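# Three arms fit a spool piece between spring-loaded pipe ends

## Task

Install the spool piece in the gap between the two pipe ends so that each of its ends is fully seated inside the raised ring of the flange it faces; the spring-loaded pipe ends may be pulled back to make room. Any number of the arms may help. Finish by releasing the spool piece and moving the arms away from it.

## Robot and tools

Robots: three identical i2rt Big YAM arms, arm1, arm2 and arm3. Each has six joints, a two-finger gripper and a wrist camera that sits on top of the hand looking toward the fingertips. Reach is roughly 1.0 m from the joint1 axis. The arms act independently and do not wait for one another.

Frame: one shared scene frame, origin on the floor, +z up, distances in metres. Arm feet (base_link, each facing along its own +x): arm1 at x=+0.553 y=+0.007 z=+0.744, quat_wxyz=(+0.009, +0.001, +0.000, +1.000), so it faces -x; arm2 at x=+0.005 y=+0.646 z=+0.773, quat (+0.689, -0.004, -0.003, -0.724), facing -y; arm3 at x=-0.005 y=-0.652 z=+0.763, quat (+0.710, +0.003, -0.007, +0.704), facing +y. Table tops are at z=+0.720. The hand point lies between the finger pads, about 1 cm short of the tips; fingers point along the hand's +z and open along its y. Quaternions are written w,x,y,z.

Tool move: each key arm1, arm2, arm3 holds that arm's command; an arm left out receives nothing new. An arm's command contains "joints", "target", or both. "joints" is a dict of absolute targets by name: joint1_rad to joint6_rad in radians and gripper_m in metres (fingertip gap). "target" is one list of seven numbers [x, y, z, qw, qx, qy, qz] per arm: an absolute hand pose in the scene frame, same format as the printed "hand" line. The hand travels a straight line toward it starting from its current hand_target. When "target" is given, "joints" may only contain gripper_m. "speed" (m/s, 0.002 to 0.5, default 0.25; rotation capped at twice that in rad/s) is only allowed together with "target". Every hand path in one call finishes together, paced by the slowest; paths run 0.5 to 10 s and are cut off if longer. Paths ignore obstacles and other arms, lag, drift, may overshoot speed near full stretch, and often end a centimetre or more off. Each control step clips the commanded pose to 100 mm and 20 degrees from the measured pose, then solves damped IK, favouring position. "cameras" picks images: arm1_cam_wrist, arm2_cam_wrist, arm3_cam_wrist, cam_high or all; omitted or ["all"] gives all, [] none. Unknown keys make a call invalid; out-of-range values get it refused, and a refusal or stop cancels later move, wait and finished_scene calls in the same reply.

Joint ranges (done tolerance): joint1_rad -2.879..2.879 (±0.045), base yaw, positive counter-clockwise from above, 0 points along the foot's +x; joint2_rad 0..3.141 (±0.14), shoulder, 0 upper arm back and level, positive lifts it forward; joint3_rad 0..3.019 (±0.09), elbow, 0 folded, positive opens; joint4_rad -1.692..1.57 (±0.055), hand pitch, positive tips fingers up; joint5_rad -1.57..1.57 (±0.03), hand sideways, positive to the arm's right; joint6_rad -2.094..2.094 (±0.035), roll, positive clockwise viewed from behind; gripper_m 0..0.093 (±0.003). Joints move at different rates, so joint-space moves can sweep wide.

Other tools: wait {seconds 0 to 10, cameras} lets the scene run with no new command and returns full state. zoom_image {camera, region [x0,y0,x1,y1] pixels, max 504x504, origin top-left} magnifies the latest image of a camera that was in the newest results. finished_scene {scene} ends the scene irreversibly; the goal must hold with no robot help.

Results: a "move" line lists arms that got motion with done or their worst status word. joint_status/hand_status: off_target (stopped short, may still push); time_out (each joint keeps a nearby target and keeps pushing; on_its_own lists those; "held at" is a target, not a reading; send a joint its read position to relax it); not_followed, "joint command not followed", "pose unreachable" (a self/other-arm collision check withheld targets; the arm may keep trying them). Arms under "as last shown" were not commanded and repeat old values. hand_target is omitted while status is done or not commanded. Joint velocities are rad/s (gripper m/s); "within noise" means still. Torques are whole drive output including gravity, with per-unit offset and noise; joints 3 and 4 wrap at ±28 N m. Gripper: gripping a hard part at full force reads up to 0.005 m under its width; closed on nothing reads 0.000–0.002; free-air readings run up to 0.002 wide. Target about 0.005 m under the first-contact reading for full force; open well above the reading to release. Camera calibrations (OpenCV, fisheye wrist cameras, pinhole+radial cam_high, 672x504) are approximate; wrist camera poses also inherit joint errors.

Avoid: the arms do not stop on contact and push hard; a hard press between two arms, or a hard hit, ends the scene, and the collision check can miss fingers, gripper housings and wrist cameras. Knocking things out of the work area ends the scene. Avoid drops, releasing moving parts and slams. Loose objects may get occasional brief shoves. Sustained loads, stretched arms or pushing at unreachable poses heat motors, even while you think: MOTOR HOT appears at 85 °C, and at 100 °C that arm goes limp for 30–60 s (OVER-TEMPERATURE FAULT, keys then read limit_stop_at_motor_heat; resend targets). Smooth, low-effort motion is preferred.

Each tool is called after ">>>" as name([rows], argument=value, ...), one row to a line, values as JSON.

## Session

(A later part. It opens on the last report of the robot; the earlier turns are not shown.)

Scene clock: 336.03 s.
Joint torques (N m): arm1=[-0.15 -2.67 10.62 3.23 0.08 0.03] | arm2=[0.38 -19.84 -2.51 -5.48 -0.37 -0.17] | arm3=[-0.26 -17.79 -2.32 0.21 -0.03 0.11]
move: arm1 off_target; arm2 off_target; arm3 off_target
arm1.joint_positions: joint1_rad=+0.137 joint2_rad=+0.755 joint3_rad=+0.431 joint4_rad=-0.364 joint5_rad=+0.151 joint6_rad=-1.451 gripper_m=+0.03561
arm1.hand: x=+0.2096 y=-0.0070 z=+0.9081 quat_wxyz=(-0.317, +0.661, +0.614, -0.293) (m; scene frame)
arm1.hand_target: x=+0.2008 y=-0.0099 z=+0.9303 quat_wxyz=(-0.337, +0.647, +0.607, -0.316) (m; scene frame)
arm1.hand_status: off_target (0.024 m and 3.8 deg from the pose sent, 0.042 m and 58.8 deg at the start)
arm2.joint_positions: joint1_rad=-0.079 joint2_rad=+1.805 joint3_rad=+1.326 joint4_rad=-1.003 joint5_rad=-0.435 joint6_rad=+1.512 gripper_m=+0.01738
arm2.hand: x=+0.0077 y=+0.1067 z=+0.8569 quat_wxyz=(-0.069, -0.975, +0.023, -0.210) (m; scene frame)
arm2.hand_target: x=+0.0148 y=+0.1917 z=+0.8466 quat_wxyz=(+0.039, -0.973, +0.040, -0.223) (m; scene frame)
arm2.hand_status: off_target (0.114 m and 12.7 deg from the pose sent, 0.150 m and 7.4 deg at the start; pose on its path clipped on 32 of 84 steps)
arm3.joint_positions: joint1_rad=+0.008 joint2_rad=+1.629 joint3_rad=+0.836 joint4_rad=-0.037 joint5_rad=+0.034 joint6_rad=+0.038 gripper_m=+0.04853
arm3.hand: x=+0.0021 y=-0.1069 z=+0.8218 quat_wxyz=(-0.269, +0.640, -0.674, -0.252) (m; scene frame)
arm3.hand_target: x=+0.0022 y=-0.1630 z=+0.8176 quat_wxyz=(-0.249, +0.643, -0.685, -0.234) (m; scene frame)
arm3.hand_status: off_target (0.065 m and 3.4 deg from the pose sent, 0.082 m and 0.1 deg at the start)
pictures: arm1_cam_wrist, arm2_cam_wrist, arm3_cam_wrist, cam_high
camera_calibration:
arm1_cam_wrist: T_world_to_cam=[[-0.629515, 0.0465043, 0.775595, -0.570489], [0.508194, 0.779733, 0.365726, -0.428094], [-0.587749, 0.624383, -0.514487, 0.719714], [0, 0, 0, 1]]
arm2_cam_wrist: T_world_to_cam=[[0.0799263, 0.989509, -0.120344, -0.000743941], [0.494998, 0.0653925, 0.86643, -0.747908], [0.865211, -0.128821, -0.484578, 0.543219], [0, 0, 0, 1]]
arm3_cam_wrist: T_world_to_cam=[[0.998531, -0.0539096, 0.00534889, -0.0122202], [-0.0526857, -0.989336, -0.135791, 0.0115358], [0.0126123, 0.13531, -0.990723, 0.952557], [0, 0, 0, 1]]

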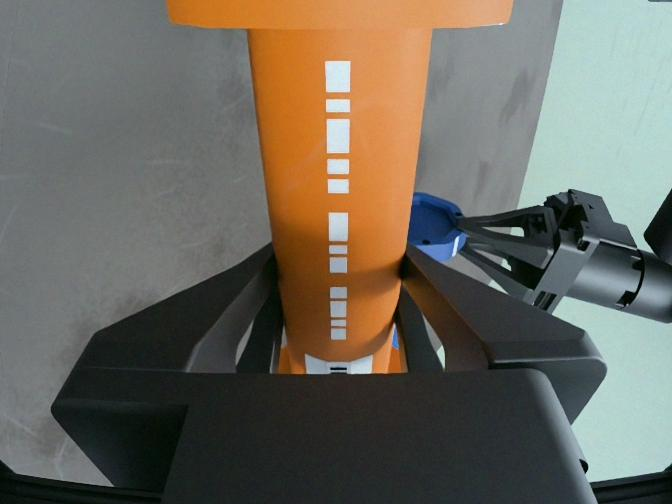

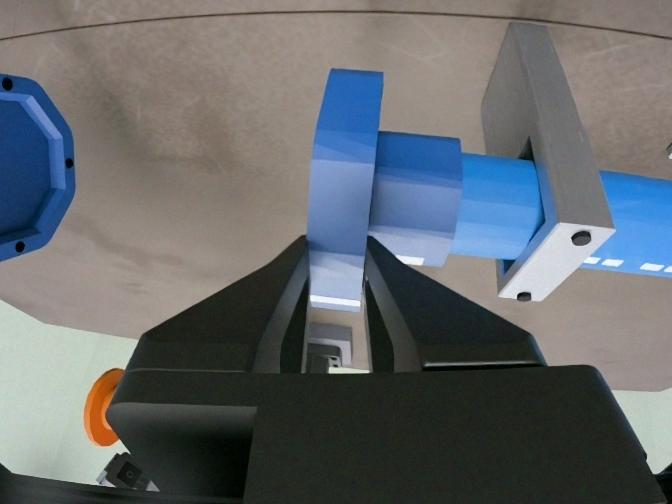

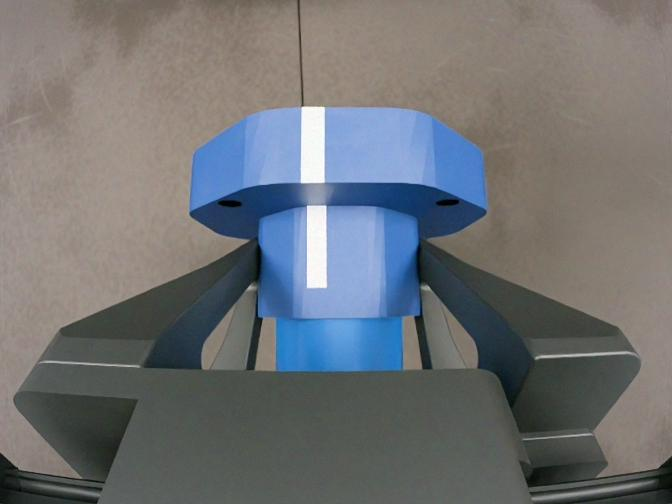

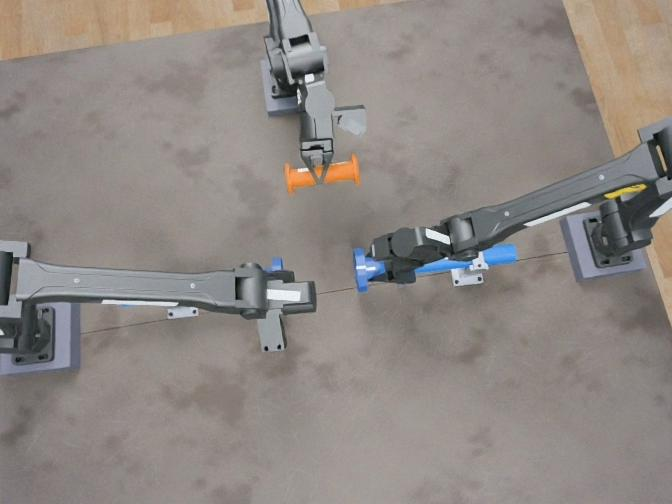

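>>> move(arm3={"target":[0.002,-0.187,0.825,-0.249,0.643,-0.685,-0.234],"speed":0.08}, arm1={"target":[0.10,0.032,0.885,-0.342,0.638,0.614,-0.308]})

>>> zoom_image(camera="cam_high", region=[230, 180, 400, 340])

Scene clock: 352.70 s.
Joint torques (N m): arm1=[-1.26 -5.54 12.45 3.15 -0.13 0.04] | arm2=[0.44 -19.9 -2.54 -5.49 -0.37 -0.17] | arm3=[-1.49 -19.14 -4.59 -0.05 -0.08 0.09]
move: arm1 off_target; arm3 off_target
arm1.joint_positions: joint1_rad=-0.018 joint2_rad=+1.183 joint3_rad=+0.489 joint4_rad=-0.020 joint5_rad=+0.026 joint6_rad=-1.578 gripper_m=+0.03561
arm1.hand: x=+0.1329 y=+0.0277 z=+0.8467 quat_wxyz=(-0.309, +0.656, +0.629, -0.280) (m; scene frame)
arm1.hand_target: x=+0.1039 y=+0.0319 z=+0.8862 quat_wxyz=(-0.343, +0.639, +0.615, -0.308) (m; scene frame)
arm1.hand_status: off_target (0.051 m and 5.7 deg from the pose sent, 0.119 m and 4.2 deg at the start)
arm2: as last shown
arm3.joint_positions: joint1_rad=+0.008 joint2_rad=+1.627 joint3_rad=+0.830 joint4_rad=-0.024 joint5_rad=+0.035 joint6_rad=+0.037 gripper_m=+0.04854
arm3.hand: x=+0.0021 y=-0.1073 z=+0.8220 quat_wxyz=(-0.272, +0.639, -0.672, -0.255) (m; scene frame)
arm3.hand_target: x=+0.0023 y=-0.1740 z=+0.8148 quat_wxyz=(-0.249, +0.643, -0.685, -0.234) (m; scene frame)
arm3.hand_status: off_target (0.080 m and 3.9 deg from the pose sent, 0.080 m and 3.4 deg at the start)
pictures: arm1_cam_wrist, arm2_cam_wrist, arm3_cam_wrist, cam_high
camera_calibration:
arm1_cam_wrist: T_world_to_cam=[[-0.657714, 0.0190846, 0.753026, -0.549157], [0.477244, 0.783999, 0.396969, -0.416111], [-0.582795, 0.620469, -0.524755, 0.629521], [0, 0, 0, 1]]
arm2_cam_wrist: T_world_to_cam=[[0.0799263, 0.989509, -0.120344, -0.000743941], [0.494998, 0.0653925, 0.86643, -0.747908], [0.865211, -0.128821, -0.484578, 0.543219], [0, 0, 0, 1]]
arm3_cam_wrist: T_world_to_cam=[[0.998546, -0.0536111, 0.00571275, -0.012574], [-0.0522304, -0.988183, -0.144102, 0.0181152], [0.0133707, 0.143595, -0.989546, 0.952734], [0, 0, 0, 1]]

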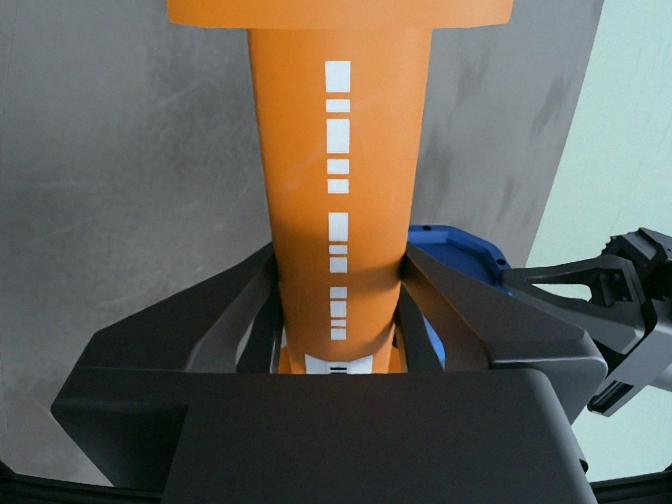

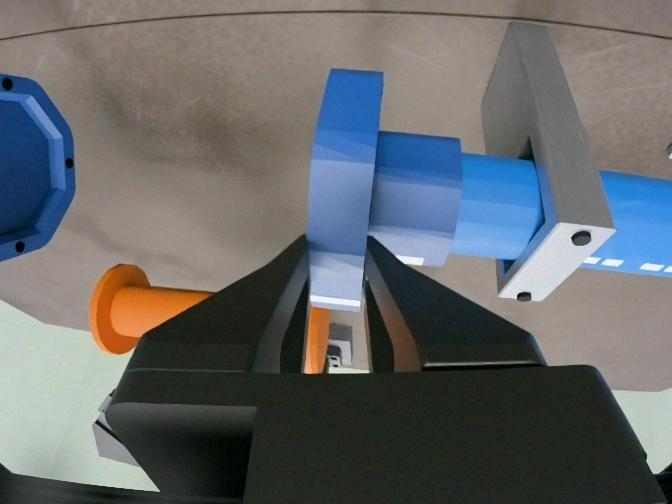

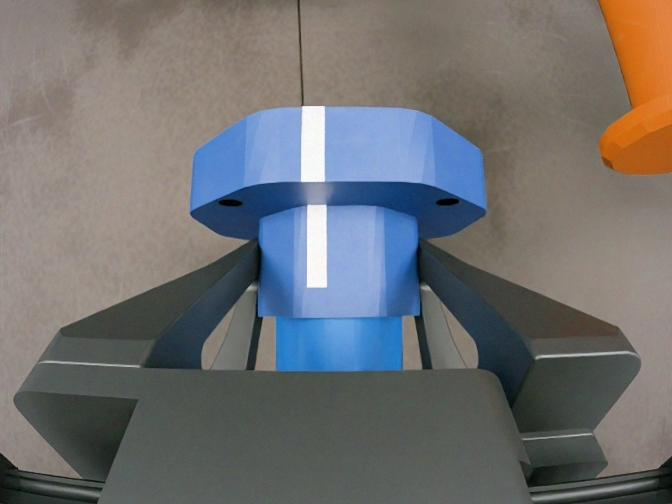

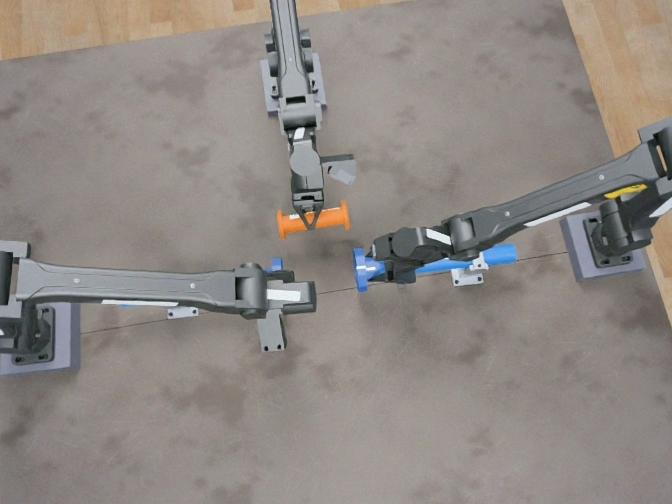

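Scaled by 2.965 from the camera's 672x504 image, which has a finer 960x720 frame.

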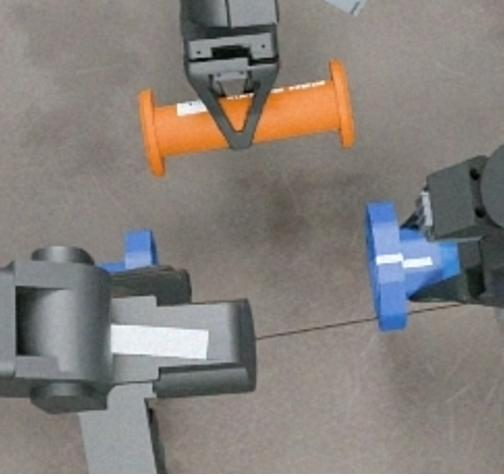

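>>> move(arm1={"target":[0.09,0.039,0.885,-0.340,0.654,0.600,-0.312],"speed":0.15}, cameras=["cam_high","arm1_cam_wrist","arm3_cam_wrist"])

>>> zoom_image(camera="cam_high", region=[250, 200, 380, 320])

Scene clock: 362.57 s.
Joint torques (N m): arm1=[-1.26 -5.89 12.56 3.15 -0.13 0.34] | arm2=[0.44 -19.9 -2.52 -5.46 -0.38 -0.18] | arm3=[-0.67 -19.66 -4.52 0.09 -0.09 0.07]
Heat: arm1: hottest joint3_rad 50 °C; arm2: hottest joint2_rad 36 °C; arm3: hottest joint3_rad 37 °C.
move: arm1 off_target
arm1.joint_positions: joint1_rad=-0.034 joint2_rad=+1.214 joint3_rad=+0.511 joint4_rad=-0.012 joint5_rad=+0.024 joint6_rad=-1.571 gripper_m=+0.03561
arm1.hand: x=+0.1238 y=+0.0344 z=+0.8465 quat_wxyz=(-0.309, +0.663, +0.622, -0.279) (m; scene frame)
arm1.hand_target: x=+0.0940 y=+0.0389 z=+0.8864 quat_wxyz=(-0.340, +0.654, +0.600, -0.312) (m; scene frame)
arm1.hand_status: off_target (0.051 m and 5.9 deg from the pose sent, 0.058 m and 6.1 deg at the start)
arm2, arm3: as last shown
pictures: arm1_cam_wrist, arm3_cam_wrist, cam_high
camera_calibration:
arm1_cam_wrist: T_world_to_cam=[[-0.657175, 0.0358705, 0.752884, -0.555573], [0.491652, 0.777516, 0.392107, -0.414433], [-0.571314, 0.62784, -0.5286, 0.621527], [0, 0, 0, 1]]
arm3_cam_wrist: T_world_to_cam=[[0.998546, -0.0536111, 0.00571275, -0.012574], [-0.0522304, -0.988183, -0.144102, 0.0181152], [0.0133707, 0.143595, -0.989546, 0.952734], [0, 0, 0, 1]]

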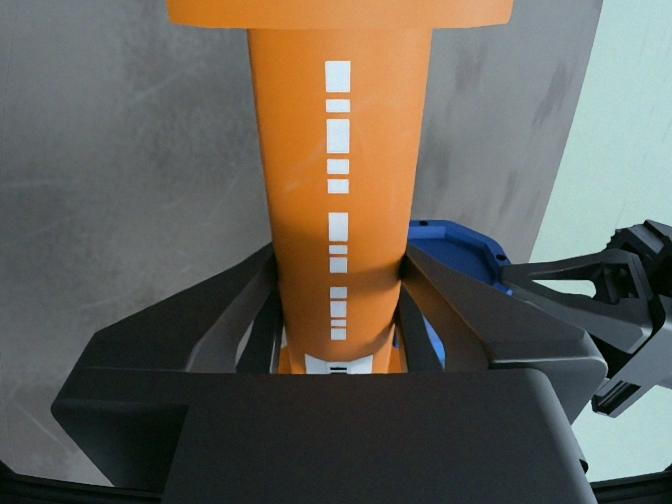

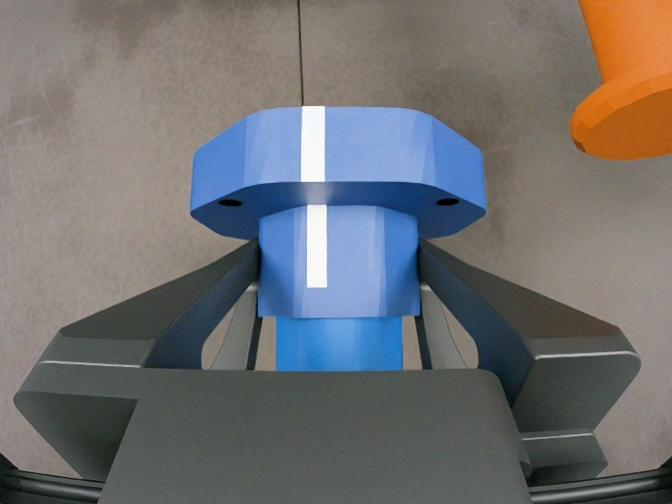

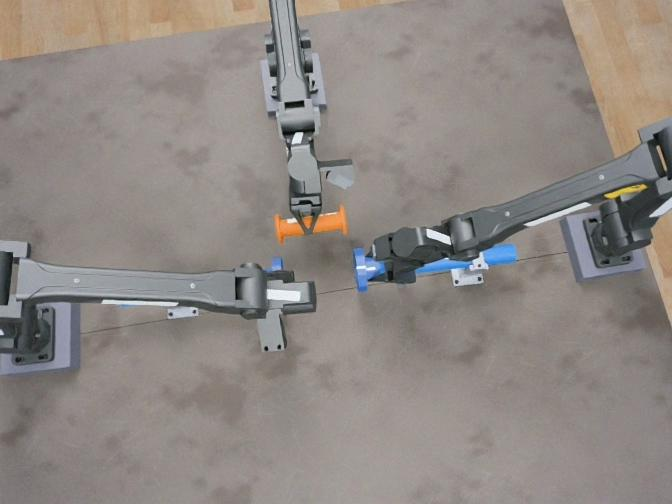

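Scaled by 3.877 from the camera's 672x504 image, which has a finer 960x720 frame.

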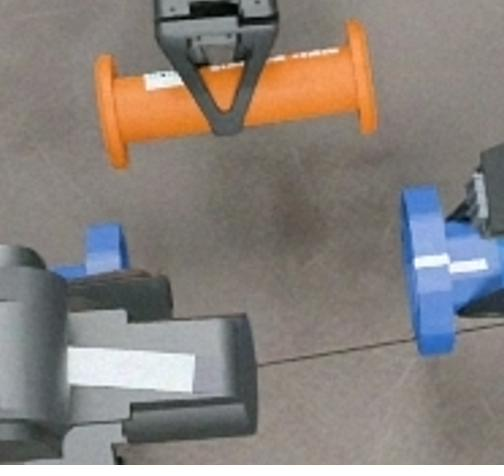

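>>> move(arm1={"target":[0.055,0.041,0.885,-0.3486,0.670,0.582,-0.303],"speed":0.12}, cameras=["cam_high","arm1_cam_wrist","arm3_cam_wrist","arm2_cam_wrist"])

>>> zoom_image(camera="cam_high", region=[250, 200, 380, 320])

Scene clock: 372.63 s.
Joint torques (N m): arm1=[-0.09 -7.24 12.41 3.18 0.08 0.33] | arm2=[0.38 -19.84 -2.52 -5.48 -0.38 -0.17] | arm3=[-0.85 -20.13 -4.56 0.1 -0.09 0.09]
move: arm1 off_target
arm1.joint_positions: joint1_rad=-0.027 joint2_rad=+1.319 joint3_rad=+0.598 joint4_rad=+0.004 joint5_rad=+0.080 joint6_rad=-1.527 gripper_m=+0.03561
arm1.hand: x=+0.0893 y=+0.0427 z=+0.8465 quat_wxyz=(-0.319, +0.682, +0.601, -0.268) (m; scene frame)
arm1.hand_target: x=+0.0589 y=+0.0408 z=+0.8863 quat_wxyz=(-0.348, +0.670, +0.582, -0.303) (m; scene frame)
arm1.hand_status: off_target (0.052 m and 5.8 deg from the pose sent, 0.079 m and 7.1 deg at the start)
arm2, arm3: as last shown
pictures: arm1_cam_wrist, arm2_cam_wrist, arm3_cam_wrist, cam_high
camera_calibration:
arm1_cam_wrist: T_world_to_cam=[[-0.653393, 0.0760361, 0.753191, -0.58088], [0.540941, 0.742925, 0.394266, -0.408611], [-0.529586, 0.665042, -0.526553, 0.58954], [0, 0, 0, 1]]
arm2_cam_wrist: T_world_to_cam=[[0.0799263, 0.989509, -0.120344, -0.000743941], [0.494998, 0.0653925, 0.86643, -0.747908], [0.865211, -0.128821, -0.484578, 0.543219], [0, 0, 0, 1]]
arm3_cam_wrist: T_world_to_cam=[[0.998546, -0.0536111, 0.00571275, -0.012574], [-0.0522304, -0.988183, -0.144102, 0.0181152], [0.0133707, 0.143595, -0.989546, 0.952734], [0, 0, 0, 1]]

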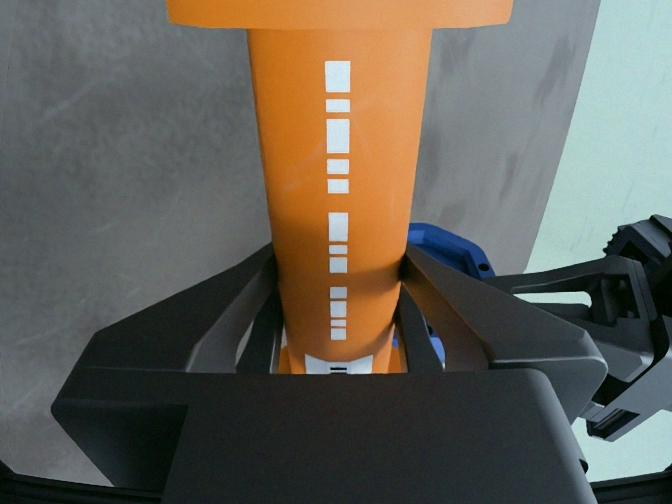

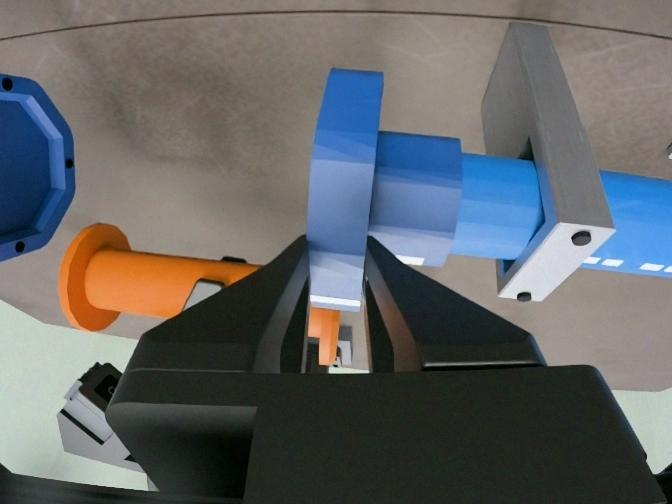

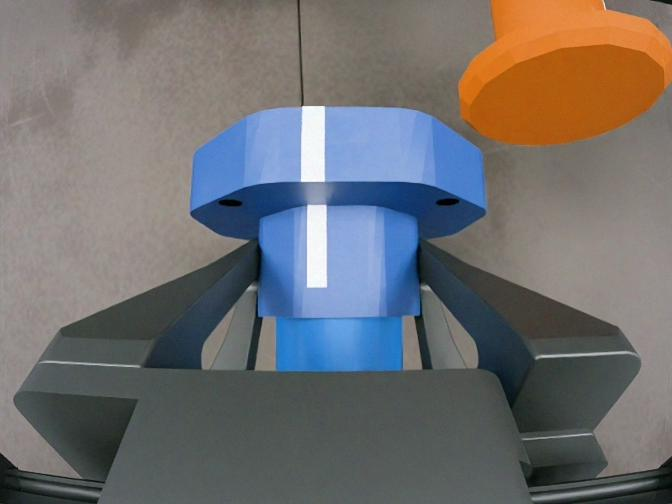

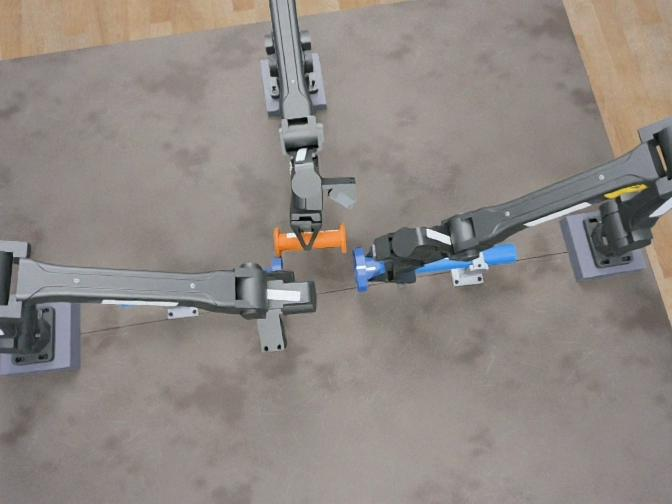

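Scaled by 3.877 from the camera's 672x504 image, which has a finer 960x720 frame.

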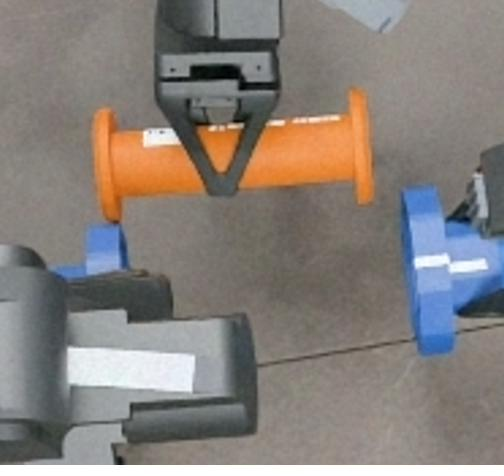

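>>> move(arm1={"target":[0.057,0.031,0.885,-0.3444,0.6617,0.5907,-0.3075],"speed":0.12}, cameras=["cam_high","arm3_cam_wrist","arm2_cam_wrist"])

>>> zoom_image(camera="cam_high", region=[250, 200, 380, 320])

Scene clock: 378.33 s.
Joint torques (N m): arm1=[-0.09 -7.59 11.95 3.17 -0.09 0.26] | arm2=[0.38 -19.84 -2.54 -5.48 -0.38 -0.18] | arm3=[-0.67 -19.66 -4.33 -0.03 -0.11 0.09]
move: arm1 off_target
arm1.joint_positions: joint1_rad=-0.009 joint2_rad=+1.319 joint3_rad=+0.598 joint4_rad=+0.006 joint5_rad=+0.077 joint6_rad=-1.525 gripper_m=+0.03561
arm1.hand: x=+0.0883 y=+0.0339 z=+0.8469 quat_wxyz=(-0.316, +0.677, +0.607, -0.272) (m; scene frame)
arm1.hand_target: x=+0.0604 y=+0.0309 z=+0.8862 quat_wxyz=(-0.344, +0.662, +0.591, -0.308) (m; scene frame)
arm1.hand_status: off_target (0.049 m and 5.7 deg from the pose sent, 0.052 m and 6.0 deg at the start)
arm2, arm3: as last shown
pictures: arm2_cam_wrist, arm3_cam_wrist, cam_high
camera_calibration:
arm2_cam_wrist: T_world_to_cam=[[0.0799263, 0.989509, -0.120344, -0.000743941], [0.494998, 0.0653925, 0.86643, -0.747908], [0.865211, -0.128821, -0.484578, 0.543219], [0, 0, 0, 1]]
arm3_cam_wrist: T_world_to_cam=[[0.998546, -0.0536111, 0.00571275, -0.012574], [-0.0522304, -0.988183, -0.144102, 0.0181152], [0.0133707, 0.143595, -0.989546, 0.952734], [0, 0, 0, 1]]

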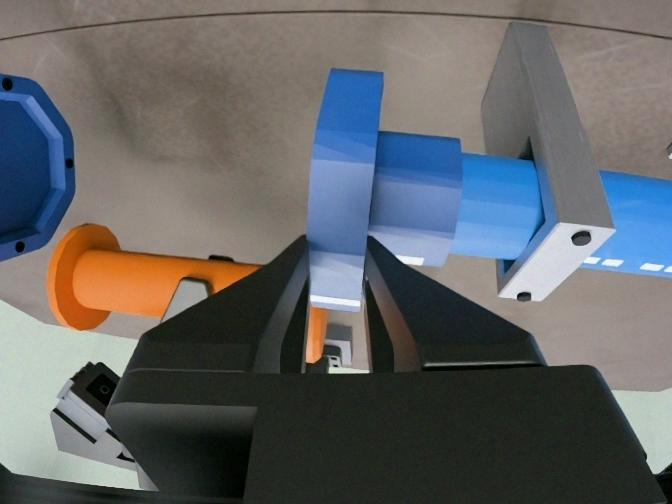

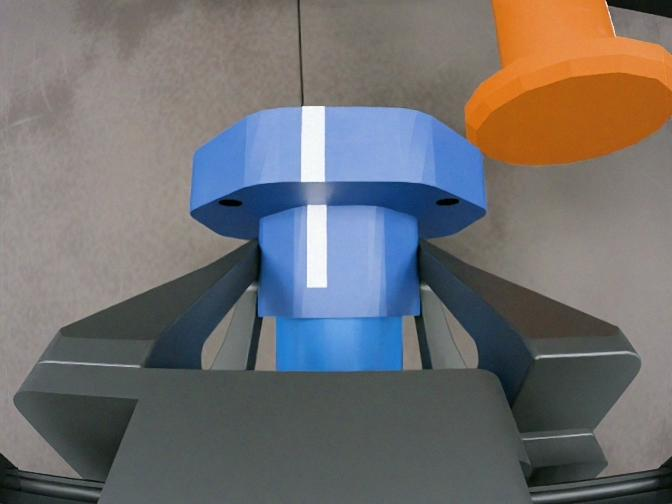

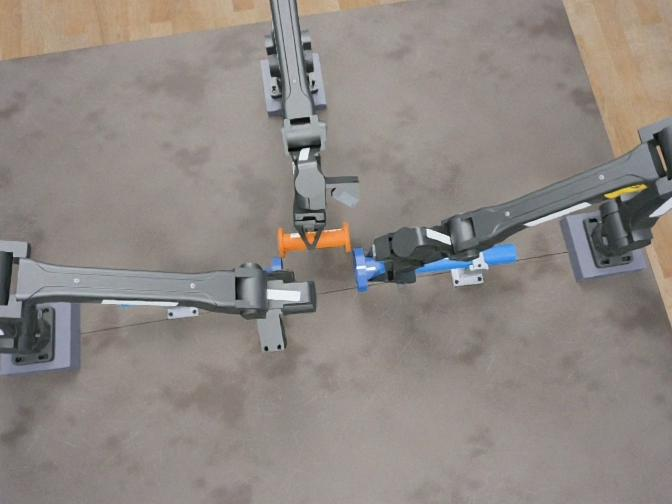

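Scaled by 3.877 from the camera's 672x504 image, which has a finer 960x720 frame.

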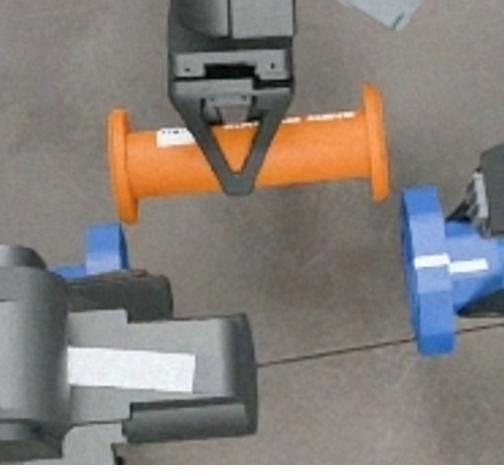

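>>> move(arm1={"target":[0.022,0.031,0.868,-0.3464,0.6657,0.5863,-0.305],"speed":0.08}, cameras=["cam_high","arm3_cam_wrist","arm2_cam_wrist","arm1_cam_wrist"])

>>> zoom_image(camera="cam_high", region=[250, 200, 380, 320])

Scene clock: 385.37 s.
Joint torques (N m): arm1=[-0.09 -8.7 11.9 3.14 0.08 0.33] | arm2=[0.38 -19.84 -2.54 -5.48 -0.38 -0.18] | arm3=[-0.85 -19.55 -4.41 0.05 -0.08 0.1]
move: arm1 off_target
arm1.joint_positions: joint1_rad=-0.003 joint2_rad=+1.441 joint3_rad=+0.663 joint4_rad=+0.064 joint5_rad=+0.089 joint6_rad=-1.520 gripper_m=+0.03561
arm1.hand: x=+0.0562 y=+0.0335 z=+0.8314 quat_wxyz=(-0.318, +0.678, +0.605, -0.270) (m; scene frame)
arm1.hand_target: x=+0.0257 y=+0.0307 z=+0.8693 quat_wxyz=(-0.346, +0.666, +0.587, -0.305) (m; scene frame)
arm1.hand_status: off_target (0.050 m and 5.7 deg from the pose sent, 0.070 m and 5.8 deg at the start)
arm2, arm3: as last shown
pictures: arm1_cam_wrist, arm2_cam_wrist, arm3_cam_wrist, cam_high
camera_calibration:
arm1_cam_wrist: T_world_to_cam=[[-0.652859, 0.0660651, 0.754593, -0.591365], [0.531434, 0.749822, 0.394139, -0.377568], [-0.539771, 0.658333, -0.524637, 0.569382], [0, 0, 0, 1]]
arm2_cam_wrist: T_world_to_cam=[[0.0799263, 0.989509, -0.120344, -0.000743941], [0.494998, 0.0653925, 0.86643, -0.747908], [0.865211, -0.128821, -0.484578, 0.543219], [0, 0, 0, 1]]
arm3_cam_wrist: T_world_to_cam=[[0.998546, -0.0536111, 0.00571275, -0.012574], [-0.0522304, -0.988183, -0.144102, 0.0181152], [0.0133707, 0.143595, -0.989546, 0.952734], [0, 0, 0, 1]]

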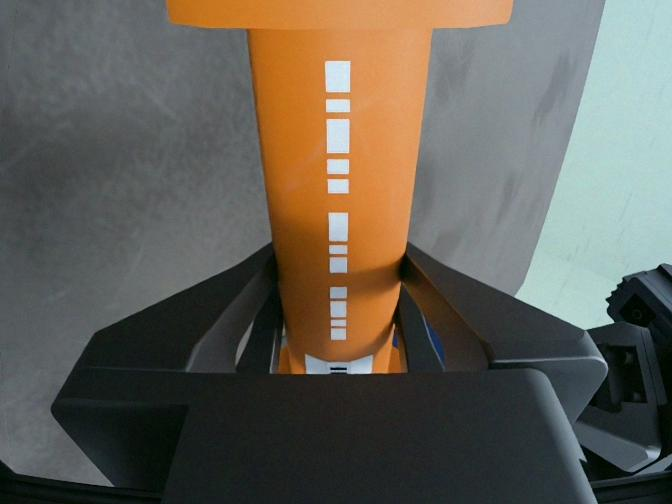

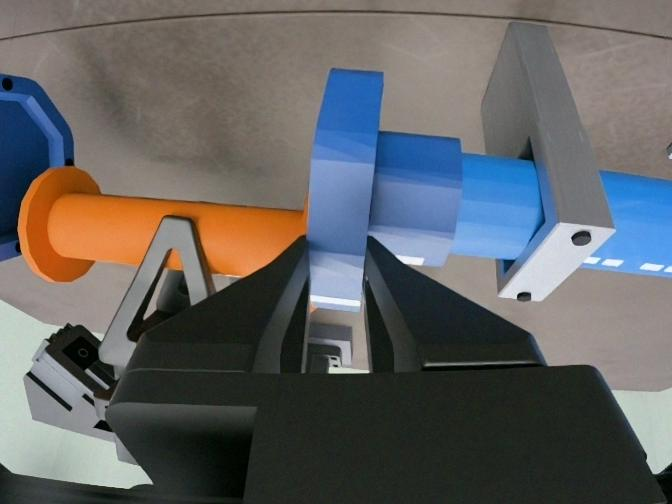

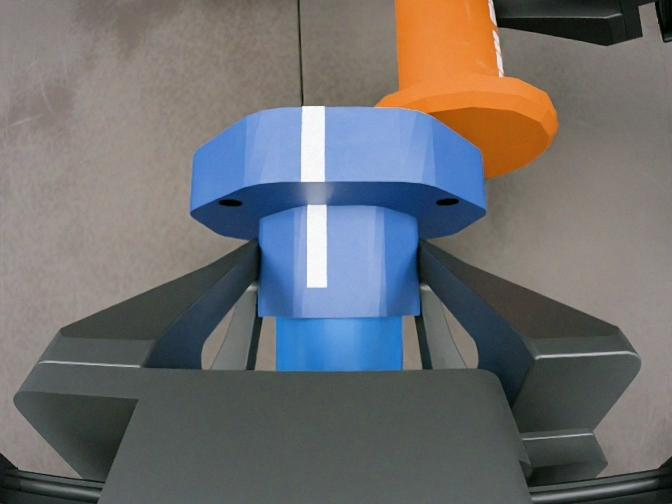

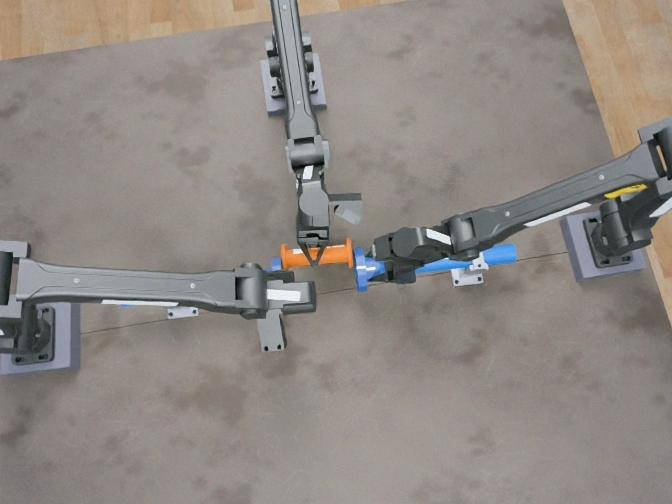

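Scaled by 3.877 from the camera's 672x504 image, which has a finer 960x720 frame.

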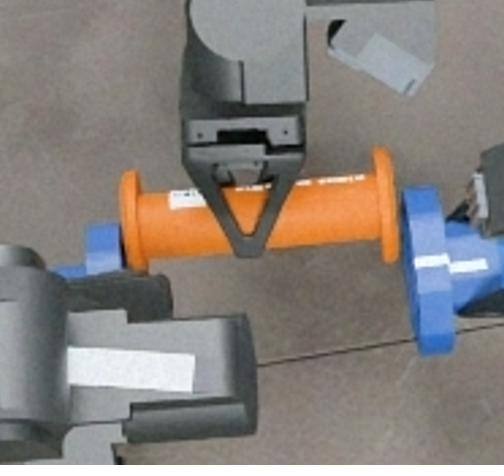

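>>> move(arm1={"target":[0.0,0.0325,0.862,-0.345,0.663,0.589,-0.306],"speed":0.06}, cameras=["cam_high","arm3_cam_wrist","arm2_cam_wrist"])

>>> zoom_image(camera="cam_high", region=[250, 200, 380, 320])

Scene clock: 392.13 s.
Joint torques (N m): arm1=[-0.5 -9.47 11.74 3.14 -0.1 0.23] | arm2=[0.44 -19.84 -2.54 -5.48 -0.37 -0.18] | arm3=[-1.08 -19.78 -4.6 0.06 -0.08 0.12]
move: arm1 off_target
arm1.joint_positions: joint1_rad=-0.003 joint2_rad=+1.509 joint3_rad=+0.716 joint4_rad=+0.078 joint5_rad=+0.083 joint6_rad=-1.520 gripper_m=+0.03561
arm1.hand: x=+0.0341 y=+0.0331 z=+0.8254 quat_wxyz=(-0.317, +0.677, +0.606, -0.272) (m; scene frame)
arm1.hand_target: x=+0.0036 y=+0.0322 z=+0.8635 quat_wxyz=(-0.345, +0.663, +0.589, -0.306) (m; scene frame)
arm1.hand_status: off_target (0.050 m and 5.7 deg from the pose sent, 0.064 m and 5.7 deg at the start)
arm2, arm3: as last shown
pictures: arm2_cam_wrist, arm3_cam_wrist, cam_high
camera_calibration:
arm2_cam_wrist: T_world_to_cam=[[0.0799263, 0.989509, -0.120344, -0.000743941], [0.494998, 0.0653925, 0.86643, -0.747908], [0.865211, -0.128821, -0.484578, 0.543219], [0, 0, 0, 1]]
arm3_cam_wrist: T_world_to_cam=[[0.998546, -0.0536111, 0.00571275, -0.012574], [-0.0522304, -0.988183, -0.144102, 0.0181152], [0.0133707, 0.143595, -0.989546, 0.952734], [0, 0, 0, 1]]

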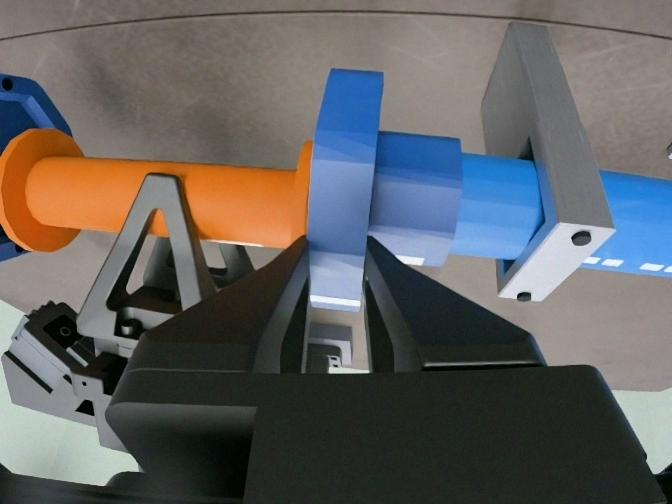

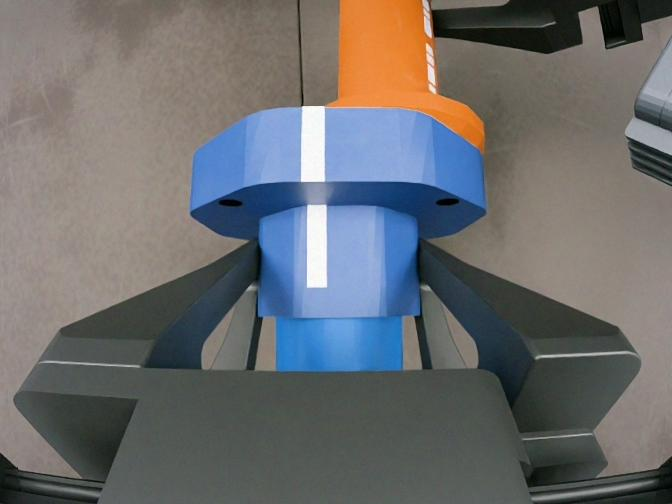

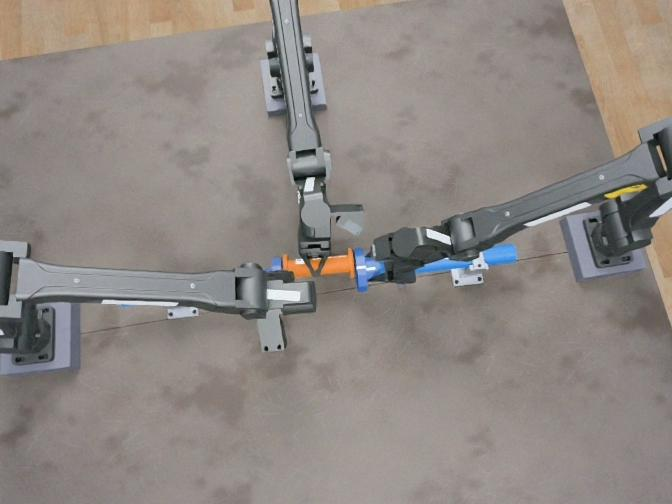

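Scaled by 3.877 from the camera's 672x504 image, which has a finer 960x720 frame.

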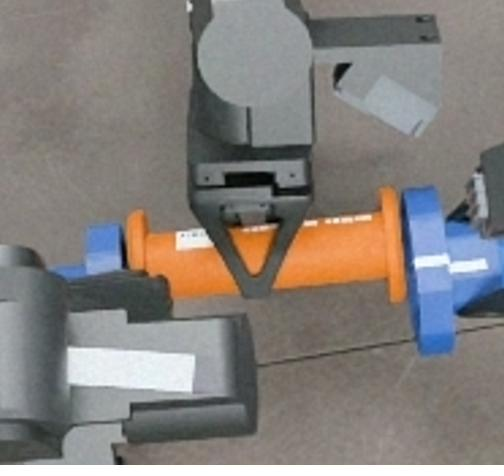

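>>> move(arm1={"target":[-0.012,0.0335,0.857,-0.345,0.663,0.589,-0.306],"speed":0.05}, cameras=["cam_high","arm3_cam_wrist","arm2_cam_wrist"])

>>> zoom_image(camera="cam_high", region=[250, 200, 380, 320])

>>> zoom_image(camera="arm2_cam_wrist", region=[0, 50, 400, 330])

Scene clock: 401.47 s.
Joint torques (N m): arm1=[-0.62 -9.99 11.64 3.14 -0.09 0.22] | arm2=[0.44 -19.84 -2.54 -5.48 -0.37 -0.18] | arm3=[-0.15 -18.96 -4.44 0.03 -0.09 0.11]
move: arm1 off_target
arm1.joint_positions: joint1_rad=-0.003 joint2_rad=+1.548 joint3_rad=+0.744 joint4_rad=+0.089 joint5_rad=+0.082 joint6_rad=-1.520 gripper_m=+0.03561
arm1.hand: x=+0.0221 y=+0.0332 z=+0.8204 quat_wxyz=(-0.316, +0.677, +0.606, -0.272) (m; scene frame)
arm1.hand_target: x=-0.0084 y=+0.0333 z=+0.8584 quat_wxyz=(-0.345, +0.663, +0.589, -0.306) (m; scene frame)
arm1.hand_status: off_target (0.050 m and 5.7 deg from the pose sent, 0.056 m and 5.7 deg at the start)
arm2, arm3: as last shown
pictures: arm2_cam_wrist, arm3_cam_wrist, cam_high
camera_calibration:
arm2_cam_wrist: T_world_to_cam=[[0.0799263, 0.989509, -0.120344, -0.000743941], [0.494998, 0.0653925, 0.86643, -0.747908], [0.865211, -0.128821, -0.484578, 0.543219], [0, 0, 0, 1]]
arm3_cam_wrist: T_world_to_cam=[[0.998546, -0.0536111, 0.00571275, -0.012574], [-0.0522304, -0.988183, -0.144102, 0.0181152], [0.0133707, 0.143595, -0.989546, 0.952734], [0, 0, 0, 1]]

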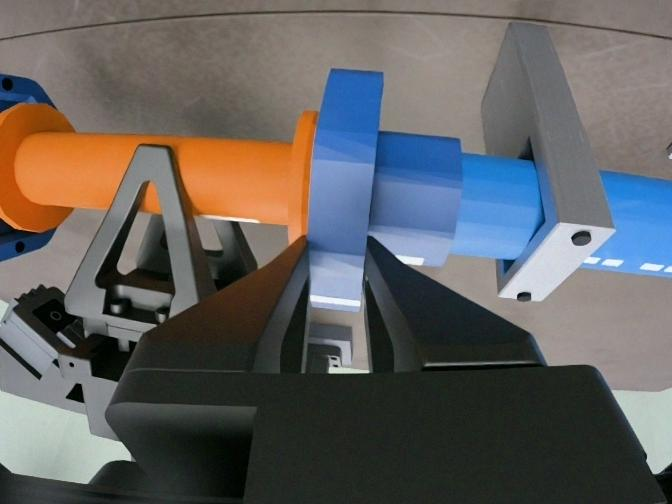

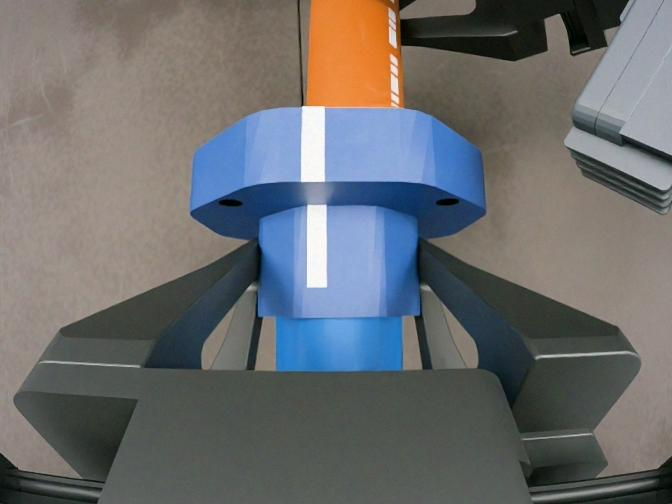

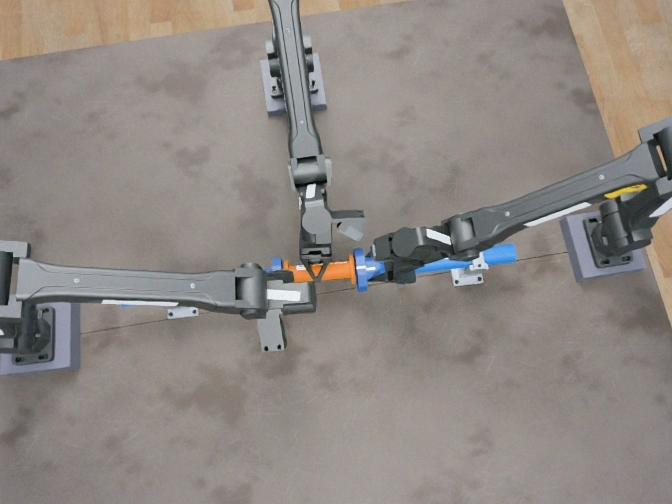

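Scaled by 3.877 from the camera's 672x504 image, which has a finer 960x720 frame.

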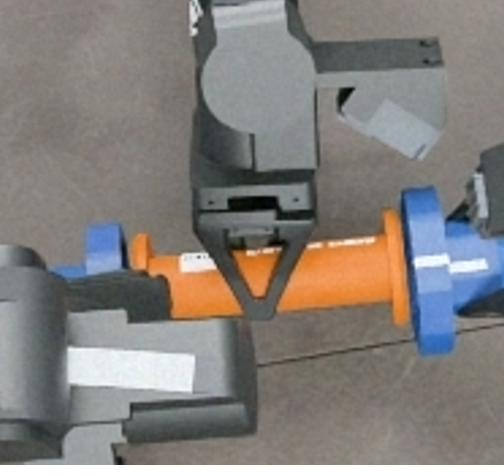

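Scaled by 1.260 from the camera's 672x504 image, which has a finer 960x720 frame.

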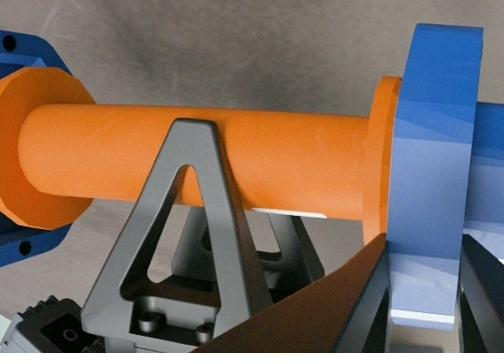

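>>> move(arm1={"target":[-0.0165,0.0335,0.859,-0.345,0.663,0.589,-0.306],"speed":0.05}, cameras=[])

>>> move(arm3={"target":[0.002,-0.092,0.82,-0.249,0.643,-0.685,-0.234],"speed":0.04}, cameras=["cam_high","arm3_cam_wrist","arm2_cam_wrist"])

>>> zoom_image(camera="cam_high", region=[250, 200, 380, 320])

>>> zoom_image(camera="arm2_cam_wrist", region=[0, 50, 400, 330])

Scene clock: 417.10 s.
Joint torques (N m): arm1=[-0.62 -10.05 11.64 2.82 -0.08 0.22] | arm2=[0.44 -19.84 -2.54 -5.45 -0.37 -0.18] | arm3=[-0.85 -19.66 -4.33 -0.03 -0.03 0.12]
move: arm1 off_target
arm1.joint_positions: joint1_rad=-0.003 joint2_rad=+1.556 joint3_rad=+0.761 joint4_rad=+0.089 joint5_rad=+0.082 joint6_rad=-1.520 gripper_m=+0.03561
arm1.hand: x=+0.0154 y=+0.0333 z=+0.8238 quat_wxyz=(-0.319, +0.676, +0.605, -0.275) (m; scene frame)
arm1.hand_target: x=-0.0133 y=+0.0333 z=+0.8602 quat_wxyz=(-0.345, +0.663, +0.589, -0.306) (m; scene frame)
arm1.hand_status: off_target (0.048 m and 5.2 deg from the pose sent, 0.055 m and 5.7 deg at the start)
arm2.joint_positions: joint1_rad=-0.079 joint2_rad=+1.805 joint3_rad=+1.326 joint4_rad=-1.003 joint5_rad=-0.435 joint6_rad=+1.512 gripper_m=+0.01738
arm2.hand: x=+0.0077 y=+0.1067 z=+0.8569 quat_wxyz=(-0.069, -0.975, +0.023, -0.210) (m; scene frame)
arm3: as last shown
pictures: none

Scene clock: 419.67 s.
Joint torques (N m): arm1=[-0.62 -10.17 11.66 2.82 -0.08 0.22] | arm2=[0.38 -19.84 -2.52 -5.48 -0.38 -0.17] | arm3=[-0.38 -9.47 9.76 0.98 -0.07 0.04]
move: arm3 done
arm1, arm2: as last shown
arm3.joint_positions: joint1_rad=+0.008 joint2_rad=+1.652 joint3_rad=+0.895 joint4_rad=-0.106 joint5_rad=+0.034 joint6_rad=+0.043 gripper_m=+0.04854
arm3.hand: x=+0.0021 y=-0.0950 z=+0.8240 quat_wxyz=(-0.258, +0.643, -0.679, -0.241) (m; scene frame)
arm3.hand_target: x=+0.0020 y=-0.0922 z=+0.8200 quat_wxyz=(-0.249, +0.643, -0.685, -0.234) (m; scene frame)
arm3.hand_status: done (0.005 m and 1.5 deg from the pose sent, 0.015 m and 3.9 deg at the start)
pictures: arm2_cam_wrist, arm3_cam_wrist, cam_high
camera_calibration:
arm2_cam_wrist: T_world_to_cam=[[0.0799263, 0.989509, -0.120344, -0.000743941], [0.494998, 0.0653925, 0.86643, -0.747908], [0.865211, -0.128821, -0.484578, 0.543219], [0, 0, 0, 1]]
arm3_cam_wrist: T_world_to_cam=[[0.99833, -0.0576351, 0.00382805, -0.0106924], [-0.05694, -0.993099, -0.102525, -0.00410374], [0.00971065, 0.102136, -0.994723, 0.953264], [0, 0, 0, 1]]

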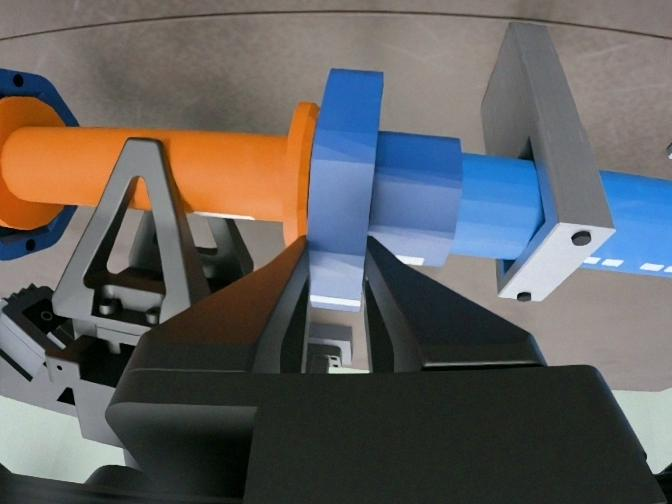

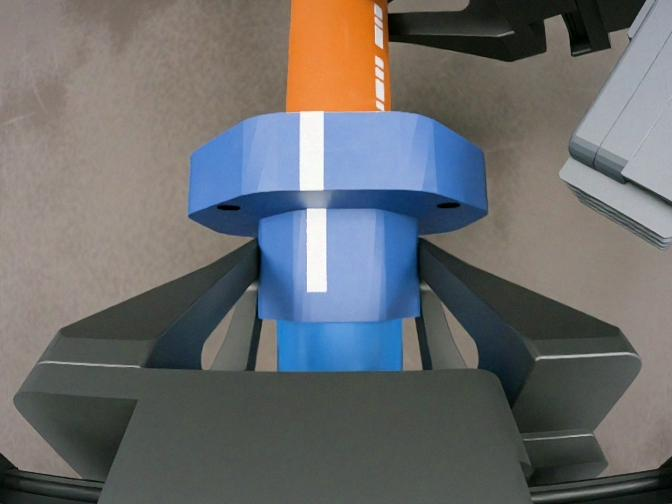

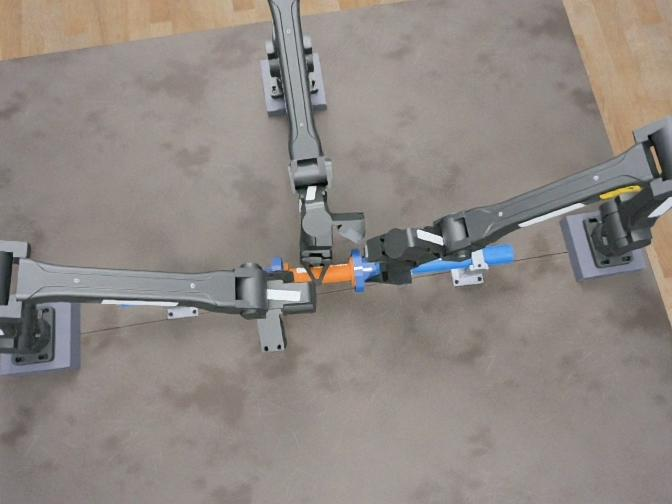

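Scaled by 3.877 from the camera's 672x504 image, which has a finer 960x720 frame.

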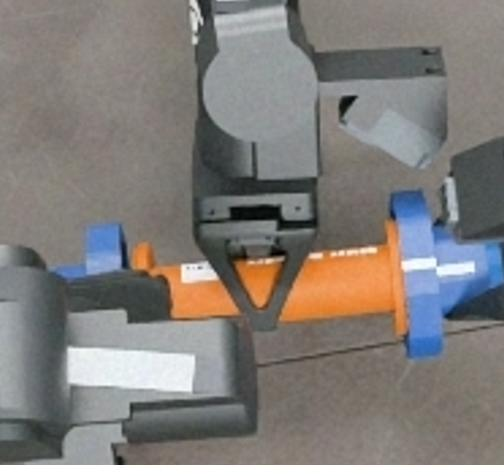

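Scaled by 1.260 from the camera's 672x504 image, which has a finer 960x720 frame.

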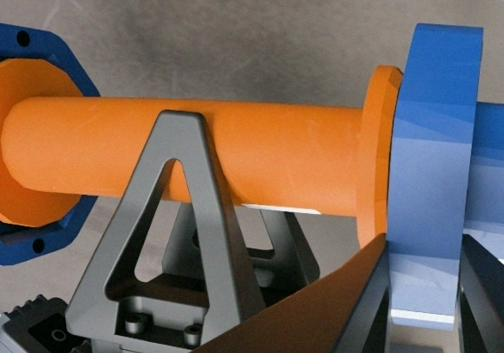

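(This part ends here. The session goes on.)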